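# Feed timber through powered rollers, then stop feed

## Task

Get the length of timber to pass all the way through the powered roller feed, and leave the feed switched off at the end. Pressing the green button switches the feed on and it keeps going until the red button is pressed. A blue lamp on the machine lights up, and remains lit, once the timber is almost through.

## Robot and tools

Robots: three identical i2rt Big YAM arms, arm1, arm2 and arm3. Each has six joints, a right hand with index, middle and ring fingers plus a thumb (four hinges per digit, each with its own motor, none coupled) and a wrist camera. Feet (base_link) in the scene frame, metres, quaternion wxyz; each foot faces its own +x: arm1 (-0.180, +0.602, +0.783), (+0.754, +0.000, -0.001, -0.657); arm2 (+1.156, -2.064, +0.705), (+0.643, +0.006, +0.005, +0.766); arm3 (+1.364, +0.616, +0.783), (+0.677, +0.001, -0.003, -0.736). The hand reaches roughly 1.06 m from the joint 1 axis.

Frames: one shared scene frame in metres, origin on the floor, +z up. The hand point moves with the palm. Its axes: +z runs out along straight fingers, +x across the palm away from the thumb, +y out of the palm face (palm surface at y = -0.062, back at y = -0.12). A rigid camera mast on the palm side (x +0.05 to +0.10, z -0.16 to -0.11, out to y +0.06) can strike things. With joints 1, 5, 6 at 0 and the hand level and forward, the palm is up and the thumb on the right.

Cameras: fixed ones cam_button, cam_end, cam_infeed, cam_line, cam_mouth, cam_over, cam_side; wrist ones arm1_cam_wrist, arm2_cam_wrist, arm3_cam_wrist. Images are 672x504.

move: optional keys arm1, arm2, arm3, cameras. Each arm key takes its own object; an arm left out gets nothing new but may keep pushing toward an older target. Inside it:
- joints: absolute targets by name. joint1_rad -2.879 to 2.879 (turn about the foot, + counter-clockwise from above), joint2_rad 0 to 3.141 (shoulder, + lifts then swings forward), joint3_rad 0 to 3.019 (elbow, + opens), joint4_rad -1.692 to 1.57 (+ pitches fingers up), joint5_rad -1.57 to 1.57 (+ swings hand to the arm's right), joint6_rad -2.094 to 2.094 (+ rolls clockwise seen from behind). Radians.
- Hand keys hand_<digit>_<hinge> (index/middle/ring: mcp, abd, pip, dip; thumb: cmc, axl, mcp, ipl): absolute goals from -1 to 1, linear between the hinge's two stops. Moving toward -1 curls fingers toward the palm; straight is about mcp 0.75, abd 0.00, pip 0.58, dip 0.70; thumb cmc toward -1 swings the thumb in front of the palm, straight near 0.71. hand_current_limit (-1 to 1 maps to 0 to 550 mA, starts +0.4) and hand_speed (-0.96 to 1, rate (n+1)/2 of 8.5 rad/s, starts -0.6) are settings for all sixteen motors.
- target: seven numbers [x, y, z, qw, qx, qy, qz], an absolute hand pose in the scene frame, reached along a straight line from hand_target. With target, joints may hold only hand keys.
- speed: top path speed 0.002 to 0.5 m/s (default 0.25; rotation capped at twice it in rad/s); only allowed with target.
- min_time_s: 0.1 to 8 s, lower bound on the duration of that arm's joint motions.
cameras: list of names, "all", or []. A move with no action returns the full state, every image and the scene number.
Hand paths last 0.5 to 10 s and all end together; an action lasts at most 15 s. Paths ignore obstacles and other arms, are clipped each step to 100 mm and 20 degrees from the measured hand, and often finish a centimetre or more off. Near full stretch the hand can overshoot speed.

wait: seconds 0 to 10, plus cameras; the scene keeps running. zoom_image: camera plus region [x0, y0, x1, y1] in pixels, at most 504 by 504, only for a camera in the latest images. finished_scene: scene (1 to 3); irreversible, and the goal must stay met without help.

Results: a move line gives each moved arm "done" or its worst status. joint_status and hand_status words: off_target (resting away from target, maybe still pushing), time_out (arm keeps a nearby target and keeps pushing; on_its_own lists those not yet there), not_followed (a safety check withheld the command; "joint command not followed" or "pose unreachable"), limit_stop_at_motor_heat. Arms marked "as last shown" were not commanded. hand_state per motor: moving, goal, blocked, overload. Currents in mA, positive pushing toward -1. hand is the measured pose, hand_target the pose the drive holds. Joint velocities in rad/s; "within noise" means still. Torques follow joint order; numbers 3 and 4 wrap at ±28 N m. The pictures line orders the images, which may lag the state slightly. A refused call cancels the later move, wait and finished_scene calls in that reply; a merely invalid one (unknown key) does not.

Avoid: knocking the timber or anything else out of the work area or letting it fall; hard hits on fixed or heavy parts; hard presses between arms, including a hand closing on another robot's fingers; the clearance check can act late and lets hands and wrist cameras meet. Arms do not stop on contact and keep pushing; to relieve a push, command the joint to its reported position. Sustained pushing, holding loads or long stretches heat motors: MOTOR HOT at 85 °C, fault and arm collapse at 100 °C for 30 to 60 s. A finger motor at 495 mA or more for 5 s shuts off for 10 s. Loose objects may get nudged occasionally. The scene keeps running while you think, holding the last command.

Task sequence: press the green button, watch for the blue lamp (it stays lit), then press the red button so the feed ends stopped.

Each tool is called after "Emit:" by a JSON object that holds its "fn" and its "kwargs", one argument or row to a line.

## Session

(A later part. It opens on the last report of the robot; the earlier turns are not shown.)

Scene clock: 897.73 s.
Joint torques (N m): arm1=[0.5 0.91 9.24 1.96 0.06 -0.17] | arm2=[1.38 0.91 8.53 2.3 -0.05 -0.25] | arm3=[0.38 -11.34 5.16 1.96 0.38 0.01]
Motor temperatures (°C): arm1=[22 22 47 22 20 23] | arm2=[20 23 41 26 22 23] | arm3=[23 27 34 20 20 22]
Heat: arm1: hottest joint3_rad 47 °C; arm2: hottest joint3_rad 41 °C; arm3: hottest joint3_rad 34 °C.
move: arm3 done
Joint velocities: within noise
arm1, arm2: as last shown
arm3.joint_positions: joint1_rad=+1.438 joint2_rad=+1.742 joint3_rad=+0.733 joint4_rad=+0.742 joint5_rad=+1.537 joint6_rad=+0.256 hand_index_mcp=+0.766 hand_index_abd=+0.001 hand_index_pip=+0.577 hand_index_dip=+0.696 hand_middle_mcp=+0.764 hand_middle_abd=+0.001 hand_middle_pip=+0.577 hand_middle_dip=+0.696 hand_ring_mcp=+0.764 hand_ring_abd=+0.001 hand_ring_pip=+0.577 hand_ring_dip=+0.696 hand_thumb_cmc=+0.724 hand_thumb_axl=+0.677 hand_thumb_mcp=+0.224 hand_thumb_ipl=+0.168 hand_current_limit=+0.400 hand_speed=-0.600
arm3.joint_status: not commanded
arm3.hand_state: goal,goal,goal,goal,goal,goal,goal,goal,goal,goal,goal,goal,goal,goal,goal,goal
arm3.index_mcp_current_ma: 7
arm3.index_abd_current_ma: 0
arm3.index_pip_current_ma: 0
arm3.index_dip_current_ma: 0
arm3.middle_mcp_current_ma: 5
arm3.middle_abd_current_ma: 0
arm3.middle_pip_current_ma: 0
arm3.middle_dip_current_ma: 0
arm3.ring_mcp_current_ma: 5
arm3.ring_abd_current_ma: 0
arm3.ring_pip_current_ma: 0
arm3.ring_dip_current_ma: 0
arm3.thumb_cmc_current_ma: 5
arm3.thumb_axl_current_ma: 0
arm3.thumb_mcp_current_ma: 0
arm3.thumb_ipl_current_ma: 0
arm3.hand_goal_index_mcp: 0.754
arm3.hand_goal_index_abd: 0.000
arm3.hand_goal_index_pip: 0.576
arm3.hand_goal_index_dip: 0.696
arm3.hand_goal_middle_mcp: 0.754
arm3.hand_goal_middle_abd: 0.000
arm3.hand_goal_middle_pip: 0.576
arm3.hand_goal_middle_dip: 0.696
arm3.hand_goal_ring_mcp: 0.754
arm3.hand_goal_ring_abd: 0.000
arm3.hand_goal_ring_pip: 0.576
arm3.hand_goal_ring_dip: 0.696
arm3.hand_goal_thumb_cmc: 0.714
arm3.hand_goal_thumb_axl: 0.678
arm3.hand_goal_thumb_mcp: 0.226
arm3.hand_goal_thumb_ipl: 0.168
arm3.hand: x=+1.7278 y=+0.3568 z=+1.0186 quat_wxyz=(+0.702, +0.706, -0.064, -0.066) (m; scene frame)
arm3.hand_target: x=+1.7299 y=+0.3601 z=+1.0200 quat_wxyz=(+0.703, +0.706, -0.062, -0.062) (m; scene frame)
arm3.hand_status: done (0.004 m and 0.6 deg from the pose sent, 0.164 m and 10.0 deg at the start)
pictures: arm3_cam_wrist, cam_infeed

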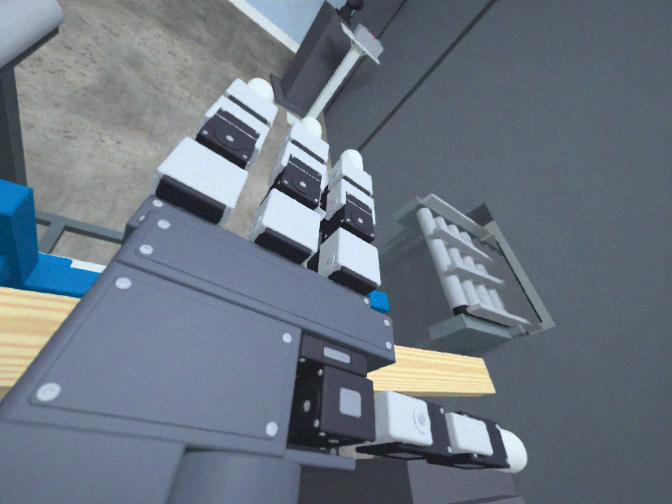

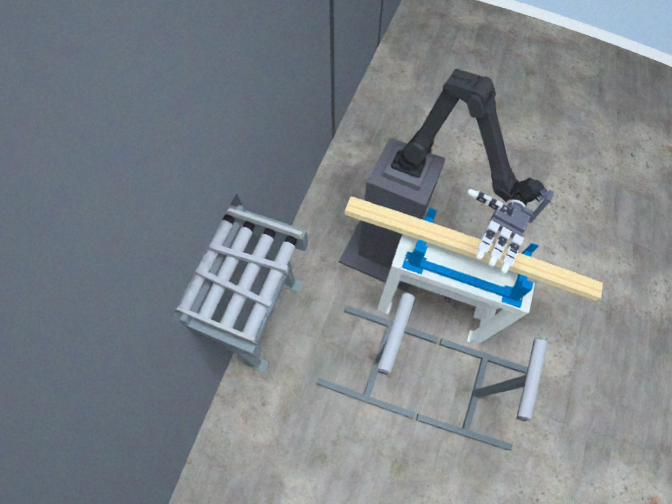

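Emit:
{"fn": "move", "kwargs": {
  "arm3": {"joints": {"joint1_rad": 1.95, "joint2_rad": 1.649, "joint3_rad": 0.698, "joint4_rad": -0.096, "joint5_rad": 1.55, "joint6_rad": 1.047, "hand_thumb_mcp": -0.449, "hand_thumb_ipl": -0.157}, "min_time_s": 3},
  "cameras": ["arm3_cam_wrist", "cam_infeed"]
}}

Scene clock: 1006.73 s.
Joint torques (N m): arm1=[0.56 0.97 9.24 1.98 0.06 -0.17] | arm2=[0.97 1.2 8.51 2.4 -0.06 -0.28] | arm3=[0.15 -11.05 4.29 0.44 1.09 0.22]
Motor temperatures (°C): arm1=[22 22 48 22 20 23] | arm2=[20 23 42 26 22 23] | arm3=[23 31 37 20 20 22]
Heat: arm1: hottest joint3_rad 48 °C; arm2: hottest joint3_rad 42 °C; arm3: hottest joint3_rad 37 °C.
move: arm3 done
Joint velocities: within noise
arm1, arm2: as last shown
arm3.joint_positions: joint1_rad=+1.943 joint2_rad=+1.660 joint3_rad=+0.710 joint4_rad=-0.085 joint5_rad=+1.549 joint6_rad=+1.035 hand_index_mcp=+0.766 hand_index_abd=+0.001 hand_index_pip=+0.577 hand_index_dip=+0.696 hand_middle_mcp=+0.764 hand_middle_abd=+0.001 hand_middle_pip=+0.577 hand_middle_dip=+0.696 hand_ring_mcp=+0.764 hand_ring_abd=+0.001 hand_ring_pip=+0.577 hand_ring_dip=+0.696 hand_thumb_cmc=+0.724 hand_thumb_axl=+0.680 hand_thumb_mcp=-0.446 hand_thumb_ipl=-0.154 hand_current_limit=+0.400 hand_speed=-0.600
arm3.joint_status: all done
arm3.hand_state: goal,goal,goal,goal,goal,goal,goal,goal,goal,goal,goal,goal,goal,goal,goal,goal
arm3.index_mcp_current_ma: 7
arm3.index_abd_current_ma: 0
arm3.index_pip_current_ma: 0
arm3.index_dip_current_ma: 0
arm3.middle_mcp_current_ma: 5
arm3.middle_abd_current_ma: 0
arm3.middle_pip_current_ma: 0
arm3.middle_dip_current_ma: 0
arm3.ring_mcp_current_ma: 5
arm3.ring_abd_current_ma: 0
arm3.ring_pip_current_ma: 0
arm3.ring_dip_current_ma: 0
arm3.thumb_cmc_current_ma: 5
arm3.thumb_axl_current_ma: 0
arm3.thumb_mcp_current_ma: 0
arm3.thumb_ipl_current_ma: 0
arm3.hand_goal_index_mcp: 0.754
arm3.hand_goal_index_abd: 0.000
arm3.hand_goal_index_pip: 0.576
arm3.hand_goal_index_dip: 0.696
arm3.hand_goal_middle_mcp: 0.754
arm3.hand_goal_middle_abd: 0.000
arm3.hand_goal_middle_pip: 0.576
arm3.hand_goal_middle_dip: 0.696
arm3.hand_goal_ring_mcp: 0.754
arm3.hand_goal_ring_abd: 0.000
arm3.hand_goal_ring_pip: 0.576
arm3.hand_goal_ring_dip: 0.696
arm3.hand_goal_thumb_cmc: 0.714
arm3.hand_goal_thumb_axl: 0.678
arm3.hand_goal_thumb_mcp: -0.448
arm3.hand_goal_thumb_ipl: -0.156
arm3.hand: x=+1.7605 y=+0.5511 z=+0.9942 quat_wxyz=(+0.694, +0.704, +0.105, +0.107) (m; scene frame)
arm3.hand_target: x=+1.7558 y=+0.5526 z=+0.9944 quat_wxyz=(+0.694, +0.703, +0.108, +0.109) (m; scene frame)
arm3.hand_status: not commanded
pictures: arm3_cam_wrist, cam_infeed

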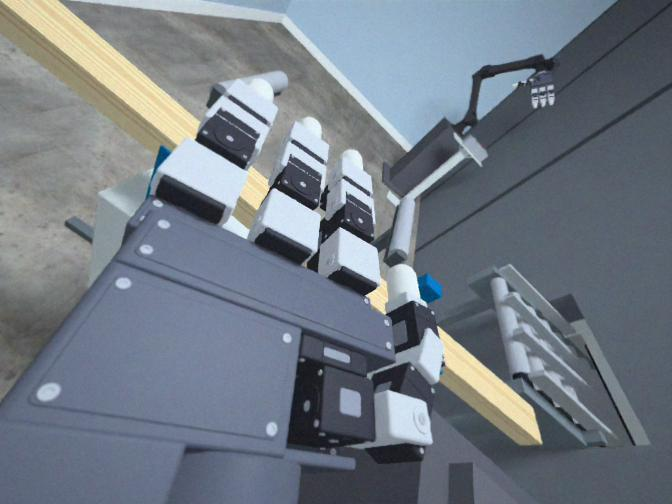

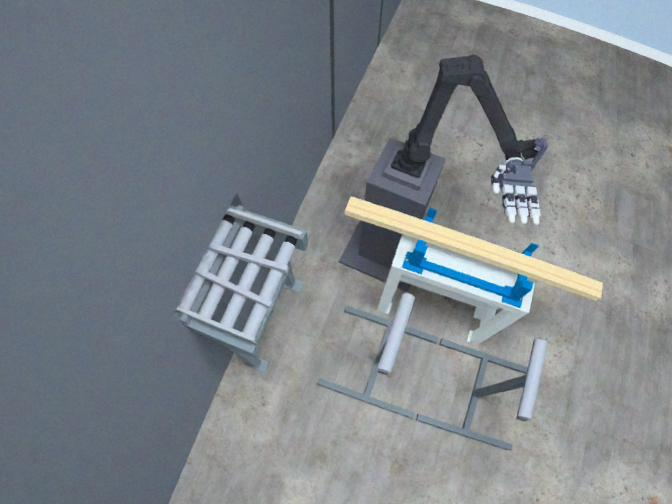

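Emit:
{"fn": "move", "kwargs": {
  "arm3": {"target": [1.735, 0.55, 0.776, 0.7002, 0.7002, 0.0984, 0.0984], "speed": 0.12},
  "cameras": ["arm3_cam_wrist", "cam_infeed", "cam_line"]
}}

Scene clock: 1017.43 s.
Joint torques (N m): arm1=[0.5 0.97 9.25 1.96 0.06 -0.17] | arm2=[1.44 0.97 8.36 2.29 -0.06 -0.26] | arm3=[0.32 -11.16 1.29 0.49 1.2 0.19]
Motor temperatures (°C): arm1=[22 22 48 22 20 23] | arm2=[20 23 42 26 22 23] | arm3=[23 30 36 20 21 22]
Heat: arm1: hottest joint3_rad 48 °C; arm2: hottest joint3_rad 42 °C; arm3: hottest joint3_rad 36 °C.
move: arm3 done
Joint velocities: within noise
arm1, arm2: as last shown
arm3.joint_positions: joint1_rad=+1.950 joint2_rad=+2.298 joint3_rad=+0.764 joint4_rad=+0.194 joint5_rad=+1.561 joint6_rad=+1.333 hand_index_mcp=+0.766 hand_index_abd=+0.001 hand_index_pip=+0.577 hand_index_dip=+0.696 hand_middle_mcp=+0.764 hand_middle_abd=+0.001 hand_middle_pip=+0.577 hand_middle_dip=+0.696 hand_ring_mcp=+0.764 hand_ring_abd=+0.001 hand_ring_pip=+0.577 hand_ring_dip=+0.696 hand_thumb_cmc=+0.724 hand_thumb_axl=+0.680 hand_thumb_mcp=-0.446 hand_thumb_ipl=-0.154 hand_current_limit=+0.400 hand_speed=-0.600
arm3.joint_status: not commanded
arm3.hand_state: goal,goal,goal,goal,goal,goal,goal,goal,goal,goal,goal,goal,goal,goal,goal,goal
arm3.index_mcp_current_ma: 7
arm3.index_abd_current_ma: 0
arm3.index_pip_current_ma: 0
arm3.index_dip_current_ma: 0
arm3.middle_mcp_current_ma: 5
arm3.middle_abd_current_ma: 0
arm3.middle_pip_current_ma: 0
arm3.middle_dip_current_ma: 0
arm3.ring_mcp_current_ma: 5
arm3.ring_abd_current_ma: 0
arm3.ring_pip_current_ma: 0
arm3.ring_dip_current_ma: 0
arm3.thumb_cmc_current_ma: 5
arm3.thumb_axl_current_ma: 0
arm3.thumb_mcp_current_ma: 0
arm3.thumb_ipl_current_ma: 0
arm3.hand_goal_index_mcp: 0.754
arm3.hand_goal_index_abd: 0.000
arm3.hand_goal_index_pip: 0.576
arm3.hand_goal_index_dip: 0.696
arm3.hand_goal_middle_mcp: 0.754
arm3.hand_goal_middle_abd: 0.000
arm3.hand_goal_middle_pip: 0.576
arm3.hand_goal_middle_dip: 0.696
arm3.hand_goal_ring_mcp: 0.754
arm3.hand_goal_ring_abd: 0.000
arm3.hand_goal_ring_pip: 0.576
arm3.hand_goal_ring_dip: 0.696
arm3.hand_goal_thumb_cmc: 0.714
arm3.hand_goal_thumb_axl: 0.678
arm3.hand_goal_thumb_mcp: -0.448
arm3.hand_goal_thumb_ipl: -0.156
arm3.hand: x=+1.7342 y=+0.5458 z=+0.7826 quat_wxyz=(+0.698, +0.701, +0.107, +0.104) (m; scene frame)
arm3.hand_target: x=+1.7351 y=+0.5493 z=+0.7761 quat_wxyz=(+0.697, +0.700, +0.109, +0.108) (m; scene frame)
arm3.hand_status: done (0.008 m and 1.2 deg from the pose sent, 0.220 m and 1.5 deg at the start; a joint's target at an end of its range on 59 of 86 steps)
pictures: arm3_cam_wrist, cam_infeed, cam_line

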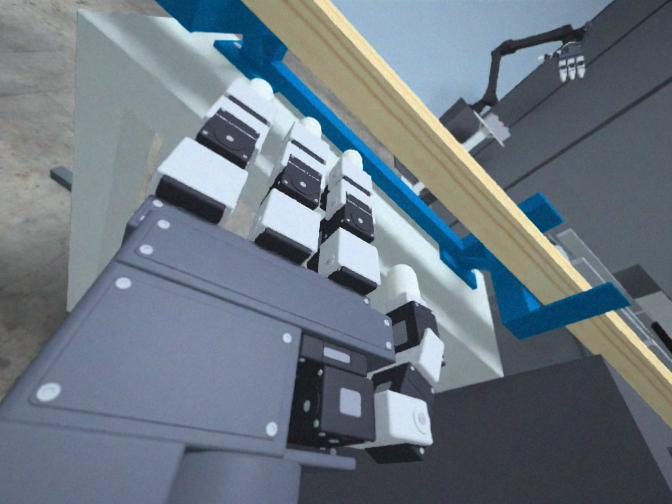

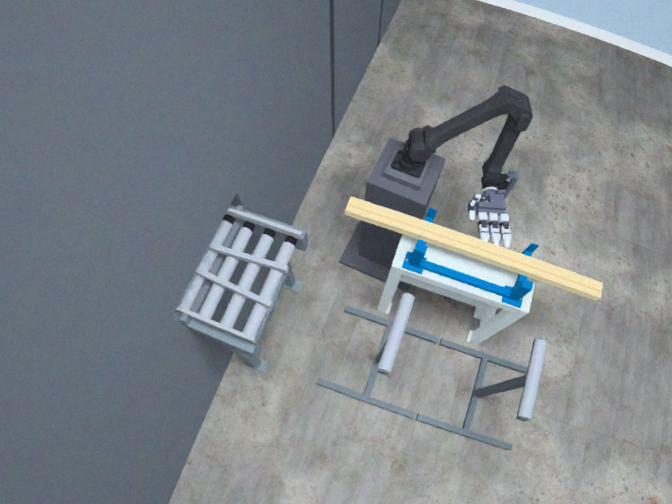

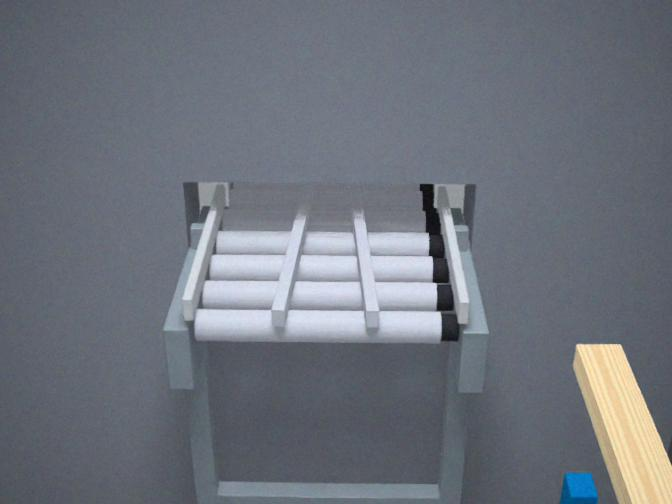

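Emit:
{"fn": "zoom_image", "kwargs": {
  "camera": "arm3_cam_wrist",
  "region": [200, 0, 672, 400]
}}

Scaled by 1.068 from the camera's 672x504 image, which has a finer 960x720 frame.

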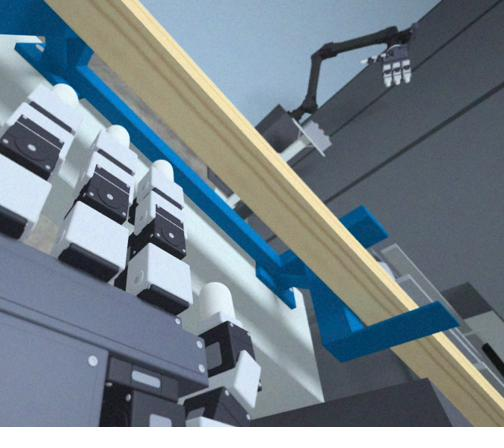

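Emit:
{"fn": "move", "kwargs": {
  "arm3": {"target": [1.735, 0.55, 0.763, 0.7002, 0.7002, 0.0984, 0.0984], "speed": 0.1}
}}

Emit:
{"fn": "move", "kwargs": {
  "arm3": {"target": [1.725, 0.46, 0.763, 0.7071, 0.7071, 0.0, 0.0], "speed": 0.1},
  "cameras": ["arm3_cam_wrist", "cam_infeed"]
}}

Scene clock: 1082.00 s.
Joint torques (N m): arm1=[0.56 0.97 9.25 1.96 0.06 -0.17] | arm2=[1.44 1.55 8.43 2.43 -0.04 -0.23] | arm3=[0.44 -11.05 1.06 0.47 1.19 0.15]
Motor temperatures (°C): arm1=[22 22 49 22 20 23] | arm2=[20 23 42 26 22 23] | arm3=[23 31 33 19 24 22]
Heat: arm1: hottest joint3_rad 49 °C; arm2: hottest joint3_rad 42 °C; arm3: hottest joint3_rad 33 °C.
move: arm3 done
Joint velocities: within noise
arm1, arm2: as last shown
arm3.joint_positions: joint1_rad=+1.950 joint2_rad=+2.334 joint3_rad=+0.785 joint4_rad=+0.194 joint5_rad=+1.561 joint6_rad=+1.353 hand_index_mcp=+0.766 hand_index_abd=+0.001 hand_index_pip=+0.577 hand_index_dip=+0.696 hand_middle_mcp=+0.764 hand_middle_abd=+0.001 hand_middle_pip=+0.577 hand_middle_dip=+0.696 hand_ring_mcp=+0.764 hand_ring_abd=+0.001 hand_ring_pip=+0.577 hand_ring_dip=+0.696 hand_thumb_cmc=+0.724 hand_thumb_axl=+0.680 hand_thumb_mcp=-0.446 hand_thumb_ipl=-0.154 hand_current_limit=+0.400 hand_speed=-0.600
arm3.joint_status: not commanded
arm3.hand_state: goal,goal,goal,goal,goal,goal,goal,goal,goal,goal,goal,goal,goal,goal,goal,goal
arm3.index_mcp_current_ma: 7
arm3.index_abd_current_ma: 0
arm3.index_pip_current_ma: 0
arm3.index_dip_current_ma: 0
arm3.middle_mcp_current_ma: 5
arm3.middle_abd_current_ma: 0
arm3.middle_pip_current_ma: 0
arm3.middle_dip_current_ma: 0
arm3.ring_mcp_current_ma: 5
arm3.ring_abd_current_ma: 0
arm3.ring_pip_current_ma: 0
arm3.ring_dip_current_ma: 0
arm3.thumb_cmc_current_ma: 5
arm3.thumb_axl_current_ma: 0
arm3.thumb_mcp_current_ma: 0
arm3.thumb_ipl_current_ma: 0
arm3.hand_goal_index_mcp: 0.754
arm3.hand_goal_index_abd: 0.000
arm3.hand_goal_index_pip: 0.576
arm3.hand_goal_index_dip: 0.696
arm3.hand_goal_middle_mcp: 0.754
arm3.hand_goal_middle_abd: 0.000
arm3.hand_goal_middle_pip: 0.576
arm3.hand_goal_middle_dip: 0.696
arm3.hand_goal_ring_mcp: 0.754
arm3.hand_goal_ring_abd: 0.000
arm3.hand_goal_ring_pip: 0.576
arm3.hand_goal_ring_dip: 0.696
arm3.hand_goal_thumb_cmc: 0.714
arm3.hand_goal_thumb_axl: 0.678
arm3.hand_goal_thumb_mcp: -0.448
arm3.hand_goal_thumb_ipl: -0.156
arm3.hand: x=+1.7354 y=+0.5461 z=+0.7711 quat_wxyz=(+0.697, +0.701, +0.105, +0.106) (m; scene frame)
arm3.hand_target: x=+1.7351 y=+0.5493 z=+0.7632 quat_wxyz=(+0.697, +0.700, +0.109, +0.108) (m; scene frame)
arm3.hand_status: done (0.009 m and 1.2 deg from the pose sent, 0.020 m and 1.2 deg at the start; a joint's target at an end of its range on 33 of 33 steps)
pictures: none

Scene clock: 1084.30 s.
Joint torques (N m): arm1=[0.5 0.97 9.25 1.96 0.06 -0.17] | arm2=[1.55 0.73 8.5 2.39 -0.06 -0.31] | arm3=[-0.91 -11.16 1.66 0.28 1.19 0.13]
Motor temperatures (°C): arm1=[22 22 49 22 20 23] | arm2=[20 23 42 26 22 23] | arm3=[23 31 33 19 24 22]
Heat: arm1: hottest joint3_rad 49 °C; arm2: hottest joint3_rad 42 °C; arm3: hottest joint3_rad 33 °C.
move: arm3 off_target
Joint velocities: within noise
arm1, arm2: as last shown
arm3.joint_positions: joint1_rad=+1.711 joint2_rad=+2.335 joint3_rad=+0.830 joint4_rad=+0.168 joint5_rad=+1.561 joint6_rad=+1.353 hand_index_mcp=+0.766 hand_index_abd=+0.001 hand_index_pip=+0.577 hand_index_dip=+0.696 hand_middle_mcp=+0.764 hand_middle_abd=+0.001 hand_middle_pip=+0.577 hand_middle_dip=+0.696 hand_ring_mcp=+0.764 hand_ring_abd=+0.001 hand_ring_pip=+0.577 hand_ring_dip=+0.696 hand_thumb_cmc=+0.724 hand_thumb_axl=+0.680 hand_thumb_mcp=-0.446 hand_thumb_ipl=-0.154 hand_current_limit=+0.400 hand_speed=-0.600
arm3.joint_status: not commanded
arm3.hand_state: goal,goal,goal,goal,goal,goal,goal,goal,goal,goal,goal,goal,goal,goal,goal,goal
arm3.index_mcp_current_ma: 7
arm3.index_abd_current_ma: 0
arm3.index_pip_current_ma: 0
arm3.index_dip_current_ma: 0
arm3.middle_mcp_current_ma: 5
arm3.middle_abd_current_ma: 0
arm3.middle_pip_current_ma: 0
arm3.middle_dip_current_ma: 0
arm3.ring_mcp_current_ma: 5
arm3.ring_abd_current_ma: 0
arm3.ring_pip_current_ma: 0
arm3.ring_dip_current_ma: 0
arm3.thumb_cmc_current_ma: 5
arm3.thumb_axl_current_ma: 0
arm3.thumb_mcp_current_ma: 0
arm3.thumb_ipl_current_ma: 0
arm3.hand_goal_index_mcp: 0.754
arm3.hand_goal_index_abd: 0.000
arm3.hand_goal_index_pip: 0.576
arm3.hand_goal_index_dip: 0.696
arm3.hand_goal_middle_mcp: 0.754
arm3.hand_goal_middle_abd: 0.000
arm3.hand_goal_middle_pip: 0.576
arm3.hand_goal_middle_dip: 0.696
arm3.hand_goal_ring_mcp: 0.754
arm3.hand_goal_ring_abd: 0.000
arm3.hand_goal_ring_pip: 0.576
arm3.hand_goal_ring_dip: 0.696
arm3.hand_goal_thumb_cmc: 0.714
arm3.hand_goal_thumb_axl: 0.678
arm3.hand_goal_thumb_mcp: -0.448
arm3.hand_goal_thumb_ipl: -0.156
arm3.hand: x=+1.7252 y=+0.4613 z=+0.7717 quat_wxyz=(+0.704, +0.709, +0.014, +0.029) (m; scene frame)
arm3.hand_target: x=+1.7249 y=+0.4593 z=+0.7631 quat_wxyz=(+0.705, +0.709, +0.019, +0.019) (m; scene frame)
arm3.hand_status: off_target (0.009 m and 3.7 deg from the pose sent, 0.087 m and 17.1 deg at the start; a joint's target at an end of its range on 69 of 69 steps)
pictures: arm3_cam_wrist, cam_infeed

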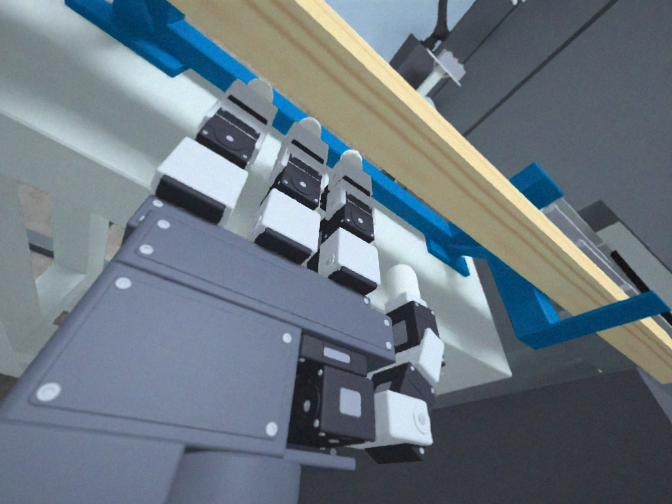

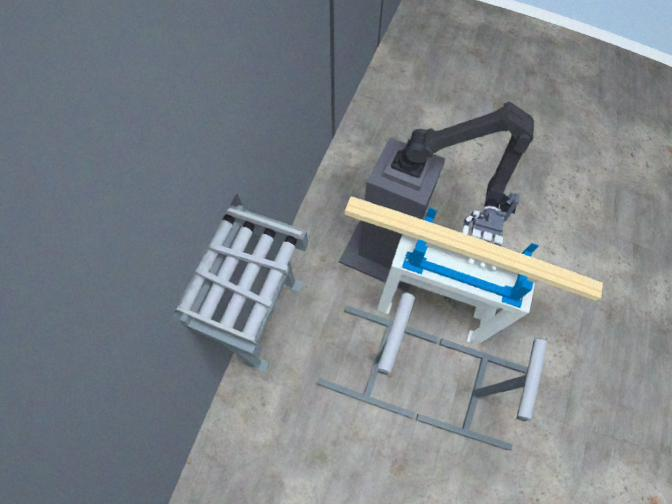

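Emit:
{"fn": "move", "kwargs": {
  "arm3": {"target": [1.71, 0.38, 0.763, 0.7054, 0.7054, -0.0493, -0.0493], "speed": 0.1}
}}

Emit:
{"fn": "move", "kwargs": {
  "arm3": {"target": [1.69, 0.305, 0.763, 0.7036, 0.7036, -0.0704, -0.0704], "speed": 0.06},
  "cameras": ["arm3_cam_wrist", "cam_infeed", "cam_line"]
}}

Scene clock: 1099.30 s.
Joint torques (N m): arm1=[0.56 0.97 9.25 1.98 0.06 -0.17] | arm2=[1.08 0.44 8.46 2.37 -0.06 -0.22] | arm3=[-1.44 -11.87 2.3 0.64 0.99 -0.02]
Motor temperatures (°C): arm1=[22 22 49 22 20 23] | arm2=[20 23 43 26 22 23] | arm3=[23 31 32 19 25 22]
Heat: arm1: hottest joint3_rad 49 °C; arm2: hottest joint3_rad 43 °C; arm3: hottest joint3_rad 32 °C.
move: arm3 off_target
Joint velocities: within noise
arm1.joint_positions: joint1_rad=+0.588 joint2_rad=+0.584 joint3_rad=+1.318 joint4_rad=-1.380 joint5_rad=+0.037 joint6_rad=+1.119 hand_index_mcp=+0.755 hand_index_abd=+0.000 hand_index_pip=+0.577 hand_index_dip=+0.696 hand_middle_mcp=+0.755 hand_middle_abd=+0.000 hand_middle_pip=+0.577 hand_middle_dip=+0.696 hand_ring_mcp=+0.755 hand_ring_abd=+0.000 hand_ring_pip=+0.577 hand_ring_dip=+0.696 hand_thumb_cmc=+0.715 hand_thumb_axl=+0.677 hand_thumb_mcp=+0.225 hand_thumb_ipl=+0.168 hand_current_limit=+0.400 hand_speed=-0.600
arm1.joint_status: not commanded
arm1.hand_state: goal,goal,goal,goal,goal,goal,goal,goal,goal,goal,goal,goal,goal,goal,goal,goal
arm1.index_mcp_current_ma: 4
arm1.index_abd_current_ma: 1
arm1.index_pip_current_ma: 4
arm1.index_dip_current_ma: 0
arm1.middle_mcp_current_ma: 4
arm1.middle_abd_current_ma: 1
arm1.middle_pip_current_ma: 4
arm1.middle_dip_current_ma: 0
arm1.ring_mcp_current_ma: 4
arm1.ring_abd_current_ma: 1
arm1.ring_pip_current_ma: 4
arm1.ring_dip_current_ma: 0
arm1.thumb_cmc_current_ma: 3
arm1.thumb_axl_current_ma: -4
arm1.thumb_mcp_current_ma: -4
arm1.thumb_ipl_current_ma: -2
arm1.hand_goal_index_mcp: 0.754
arm1.hand_goal_index_abd: 0.000
arm1.hand_goal_index_pip: 0.576
arm1.hand_goal_index_dip: 0.696
arm1.hand_goal_middle_mcp: 0.754
arm1.hand_goal_middle_abd: 0.000
arm1.hand_goal_middle_pip: 0.576
arm1.hand_goal_middle_dip: 0.696
arm1.hand_goal_ring_mcp: 0.754
arm1.hand_goal_ring_abd: 0.000
arm1.hand_goal_ring_pip: 0.576
arm1.hand_goal_ring_dip: 0.696
arm1.hand_goal_thumb_cmc: 0.714
arm1.hand_goal_thumb_axl: 0.678
arm1.hand_goal_thumb_mcp: 0.226
arm1.hand_goal_thumb_ipl: 0.168
arm1.hand: x=-0.0978 y=+0.3671 z=+1.3021 quat_wxyz=(+0.283, +0.875, -0.184, +0.347) (m; scene frame)
arm1.hand_target: x=-0.0967 y=+0.3700 z=+1.3126 quat_wxyz=(+0.287, +0.871, -0.178, +0.357) (m; scene frame)
arm1.hand_status: not commanded
arm2.joint_positions: joint1_rad=+0.488 joint2_rad=+0.628 joint3_rad=+1.361 joint4_rad=-1.175 joint5_rad=+0.056 joint6_rad=+1.105 hand_index_mcp=+0.755 hand_index_abd=+0.001 hand_index_pip=+0.577 hand_index_dip=+0.696 hand_middle_mcp=+0.755 hand_middle_abd=+0.001 hand_middle_pip=+0.577 hand_middle_dip=+0.696 hand_ring_mcp=+0.755 hand_ring_abd=+0.001 hand_ring_pip=+0.577 hand_ring_dip=+0.696 hand_thumb_cmc=+0.715 hand_thumb_axl=+0.677 hand_thumb_mcp=+0.226 hand_thumb_ipl=+0.168 hand_current_limit=+0.400 hand_speed=-0.600
arm2.joint_status: not commanded
arm2.hand_state: goal,goal,goal,goal,goal,goal,goal,goal,goal,goal,goal,goal,goal,goal,goal,goal
arm2.index_mcp_current_ma: 1
arm2.index_abd_current_ma: 0
arm2.index_pip_current_ma: 0
arm2.index_dip_current_ma: 0
arm2.middle_mcp_current_ma: 1
arm2.middle_abd_current_ma: 0
arm2.middle_pip_current_ma: 0
arm2.middle_dip_current_ma: 0
arm2.ring_mcp_current_ma: 1
arm2.ring_abd_current_ma: 0
arm2.ring_pip_current_ma: 0
arm2.ring_dip_current_ma: 0
arm2.thumb_cmc_current_ma: 1
arm2.thumb_axl_current_ma: -1
arm2.thumb_mcp_current_ma: 0
arm2.thumb_ipl_current_ma: 0
arm2.hand_goal_index_mcp: 0.754
arm2.hand_goal_index_abd: 0.000
arm2.hand_goal_index_pip: 0.576
arm2.hand_goal_index_dip: 0.696
arm2.hand_goal_middle_mcp: 0.754
arm2.hand_goal_middle_abd: 0.000
arm2.hand_goal_middle_pip: 0.576
arm2.hand_goal_middle_dip: 0.696
arm2.hand_goal_ring_mcp: 0.754
arm2.hand_goal_ring_abd: 0.000
arm2.hand_goal_ring_pip: 0.576
arm2.hand_goal_ring_dip: 0.696
arm2.hand_goal_thumb_cmc: 0.714
arm2.hand_goal_thumb_axl: 0.678
arm2.hand_goal_thumb_mcp: 0.226
arm2.hand_goal_thumb_ipl: 0.168
arm2.hand: x=+1.0769 y=-1.7947 z=+1.2821 quat_wxyz=(-0.405, +0.203, +0.818, +0.356) (m; scene frame)
arm2.hand_target: x=+1.0761 y=-1.7986 z=+1.2968 quat_wxyz=(-0.417, +0.196, +0.810, +0.362) (m; scene frame)
arm2.hand_status: not commanded
arm3.joint_positions: joint1_rad=+1.503 joint2_rad=+2.340 joint3_rad=+0.890 joint4_rad=+0.166 joint5_rad=+1.561 joint6_rad=+1.306 hand_index_mcp=+0.766 hand_index_abd=+0.001 hand_index_pip=+0.577 hand_index_dip=+0.696 hand_middle_mcp=+0.768 hand_middle_abd=-0.002 hand_middle_pip=+0.587 hand_middle_dip=+0.696 hand_ring_mcp=+0.760 hand_ring_abd=+0.001 hand_ring_pip=+0.577 hand_ring_dip=+0.696 hand_thumb_cmc=+0.724 hand_thumb_axl=+0.680 hand_thumb_mcp=-0.446 hand_thumb_ipl=-0.154 hand_current_limit=+0.400 hand_speed=-0.600
arm3.joint_status: not commanded
arm3.hand_state: goal,goal,goal,goal,goal,goal,goal,goal,goal,goal,goal,goal,goal,goal,goal,goal
arm3.index_mcp_current_ma: 7
arm3.index_abd_current_ma: 0
arm3.index_pip_current_ma: 0
arm3.index_dip_current_ma: 0
arm3.middle_mcp_current_ma: 9
arm3.middle_abd_current_ma: 0
arm3.middle_pip_current_ma: 5
arm3.middle_dip_current_ma: 0
arm3.ring_mcp_current_ma: 2
arm3.ring_abd_current_ma: 0
arm3.ring_pip_current_ma: 0
arm3.ring_dip_current_ma: 0
arm3.thumb_cmc_current_ma: 5
arm3.thumb_axl_current_ma: 0
arm3.thumb_mcp_current_ma: 0
arm3.thumb_ipl_current_ma: 0
arm3.hand_goal_index_mcp: 0.754
arm3.hand_goal_index_abd: 0.000
arm3.hand_goal_index_pip: 0.576
arm3.hand_goal_index_dip: 0.696
arm3.hand_goal_middle_mcp: 0.754
arm3.hand_goal_middle_abd: 0.000
arm3.hand_goal_middle_pip: 0.576
arm3.hand_goal_middle_dip: 0.696
arm3.hand_goal_ring_mcp: 0.754
arm3.hand_goal_ring_abd: 0.000
arm3.hand_goal_ring_pip: 0.576
arm3.hand_goal_ring_dip: 0.696
arm3.hand_goal_thumb_cmc: 0.714
arm3.hand_goal_thumb_axl: 0.678
arm3.hand_goal_thumb_mcp: -0.448
arm3.hand_goal_thumb_ipl: -0.156
arm3.hand: x=+1.7102 y=+0.3860 z=+0.7730 quat_wxyz=(+0.703, +0.707, -0.062, -0.042) (m; scene frame)
arm3.hand_target: x=+1.7098 y=+0.3806 z=+0.7631 quat_wxyz=(+0.701, +0.709, -0.057, -0.056) (m; scene frame)
arm3.hand_status: off_target (0.012 m and 1.7 deg from the pose sent, 0.083 m and 11.5 deg at the start)
pictures: none

Scene clock: 1105.63 s.
Joint torques (N m): arm1=[0.56 0.91 9.25 1.98 0.06 -0.17] | arm2=[0.79 1.26 8.4 2.25 -0.01 -0.27] | arm3=[-12.98 -12.69 2.86 1.59 -0.89 0.11]
Motor temperatures (°C): arm1=[22 22 49 22 20 23] | arm2=[20 23 43 26 22 23] | arm3=[24 31 32 19 24 22]
Heat: arm1: hottest joint3_rad 49 °C; arm2: hottest joint3_rad 43 °C; arm3: hottest joint3_rad 32 °C.
move: arm3 moving
Joint velocities: within noise
arm1, arm2: as last shown
arm3.joint_positions: joint1_rad=+1.484 joint2_rad=+2.331 joint3_rad=+0.885 joint4_rad=+0.310 joint5_rad=+1.552 joint6_rad=+1.107 hand_index_mcp=+0.766 hand_index_abd=+0.001 hand_index_pip=+0.577 hand_index_dip=+0.696 hand_middle_mcp=+0.781 hand_middle_abd=+0.066 hand_middle_pip=+0.662 hand_middle_dip=+0.696 hand_ring_mcp=+0.761 hand_ring_abd=+0.001 hand_ring_pip=+0.577 hand_ring_dip=+0.696 hand_thumb_cmc=+0.724 hand_thumb_axl=+0.680 hand_thumb_mcp=-0.446 hand_thumb_ipl=-0.154 hand_current_limit=+0.400 hand_speed=-0.600
arm3.joint_status: not commanded
arm3.hand_state: goal,goal,goal,goal,blocked,blocked,blocked,goal,goal,goal,goal,goal,goal,goal,goal,goal
arm3.index_mcp_current_ma: 7
arm3.index_abd_current_ma: 0
arm3.index_pip_current_ma: 0
arm3.index_dip_current_ma: 0
arm3.middle_mcp_current_ma: 26
arm3.middle_abd_current_ma: 83
arm3.middle_pip_current_ma: 165
arm3.middle_dip_current_ma: 0
arm3.ring_mcp_current_ma: 3
arm3.ring_abd_current_ma: 0
arm3.ring_pip_current_ma: 0
arm3.ring_dip_current_ma: 0
arm3.thumb_cmc_current_ma: 5
arm3.thumb_axl_current_ma: 0
arm3.thumb_mcp_current_ma: 0
arm3.thumb_ipl_current_ma: 0
arm3.hand_goal_index_mcp: 0.754
arm3.hand_goal_index_abd: 0.000
arm3.hand_goal_index_pip: 0.576
arm3.hand_goal_index_dip: 0.696
arm3.hand_goal_middle_mcp: 0.754
arm3.hand_goal_middle_abd: 0.000
arm3.hand_goal_middle_pip: 0.576
arm3.hand_goal_middle_dip: 0.696
arm3.hand_goal_ring_mcp: 0.754
arm3.hand_goal_ring_abd: 0.000
arm3.hand_goal_ring_pip: 0.576
arm3.hand_goal_ring_dip: 0.696
arm3.hand_goal_thumb_cmc: 0.714
arm3.hand_goal_thumb_axl: 0.678
arm3.hand_goal_thumb_mcp: -0.448
arm3.hand_goal_thumb_ipl: -0.156
arm3.hand: x=+1.7205 y=+0.3766 z=+0.7799 quat_wxyz=(+0.699, +0.710, -0.049, -0.065) (m; scene frame)
arm3.hand_target: x=+1.6855 y=+0.3174 z=+0.7647 quat_wxyz=(+0.677, +0.722, -0.106, -0.099) (m; scene frame)
arm3.hand_status: moving (0.080 m and 2.7 deg from the pose sent, 0.084 m and 3.4 deg at the start)
pictures: arm3_cam_wrist, cam_infeed, cam_line

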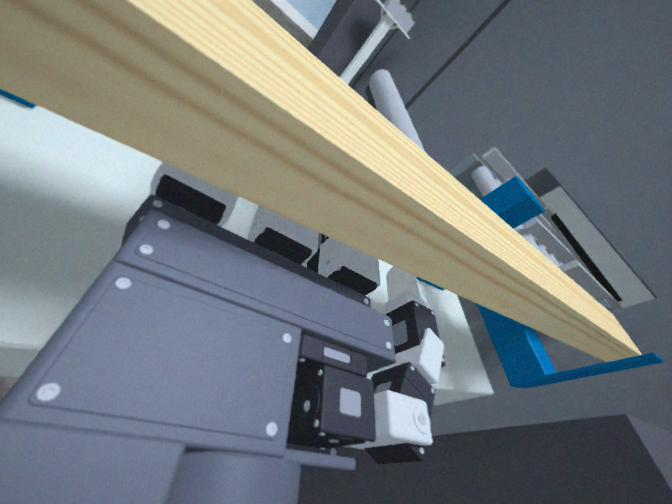

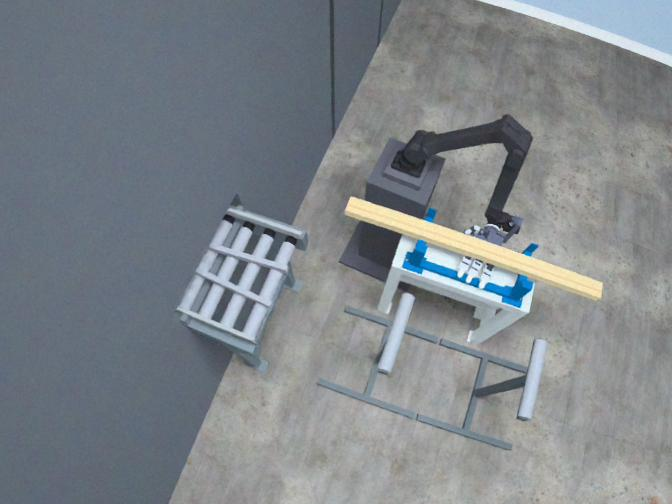

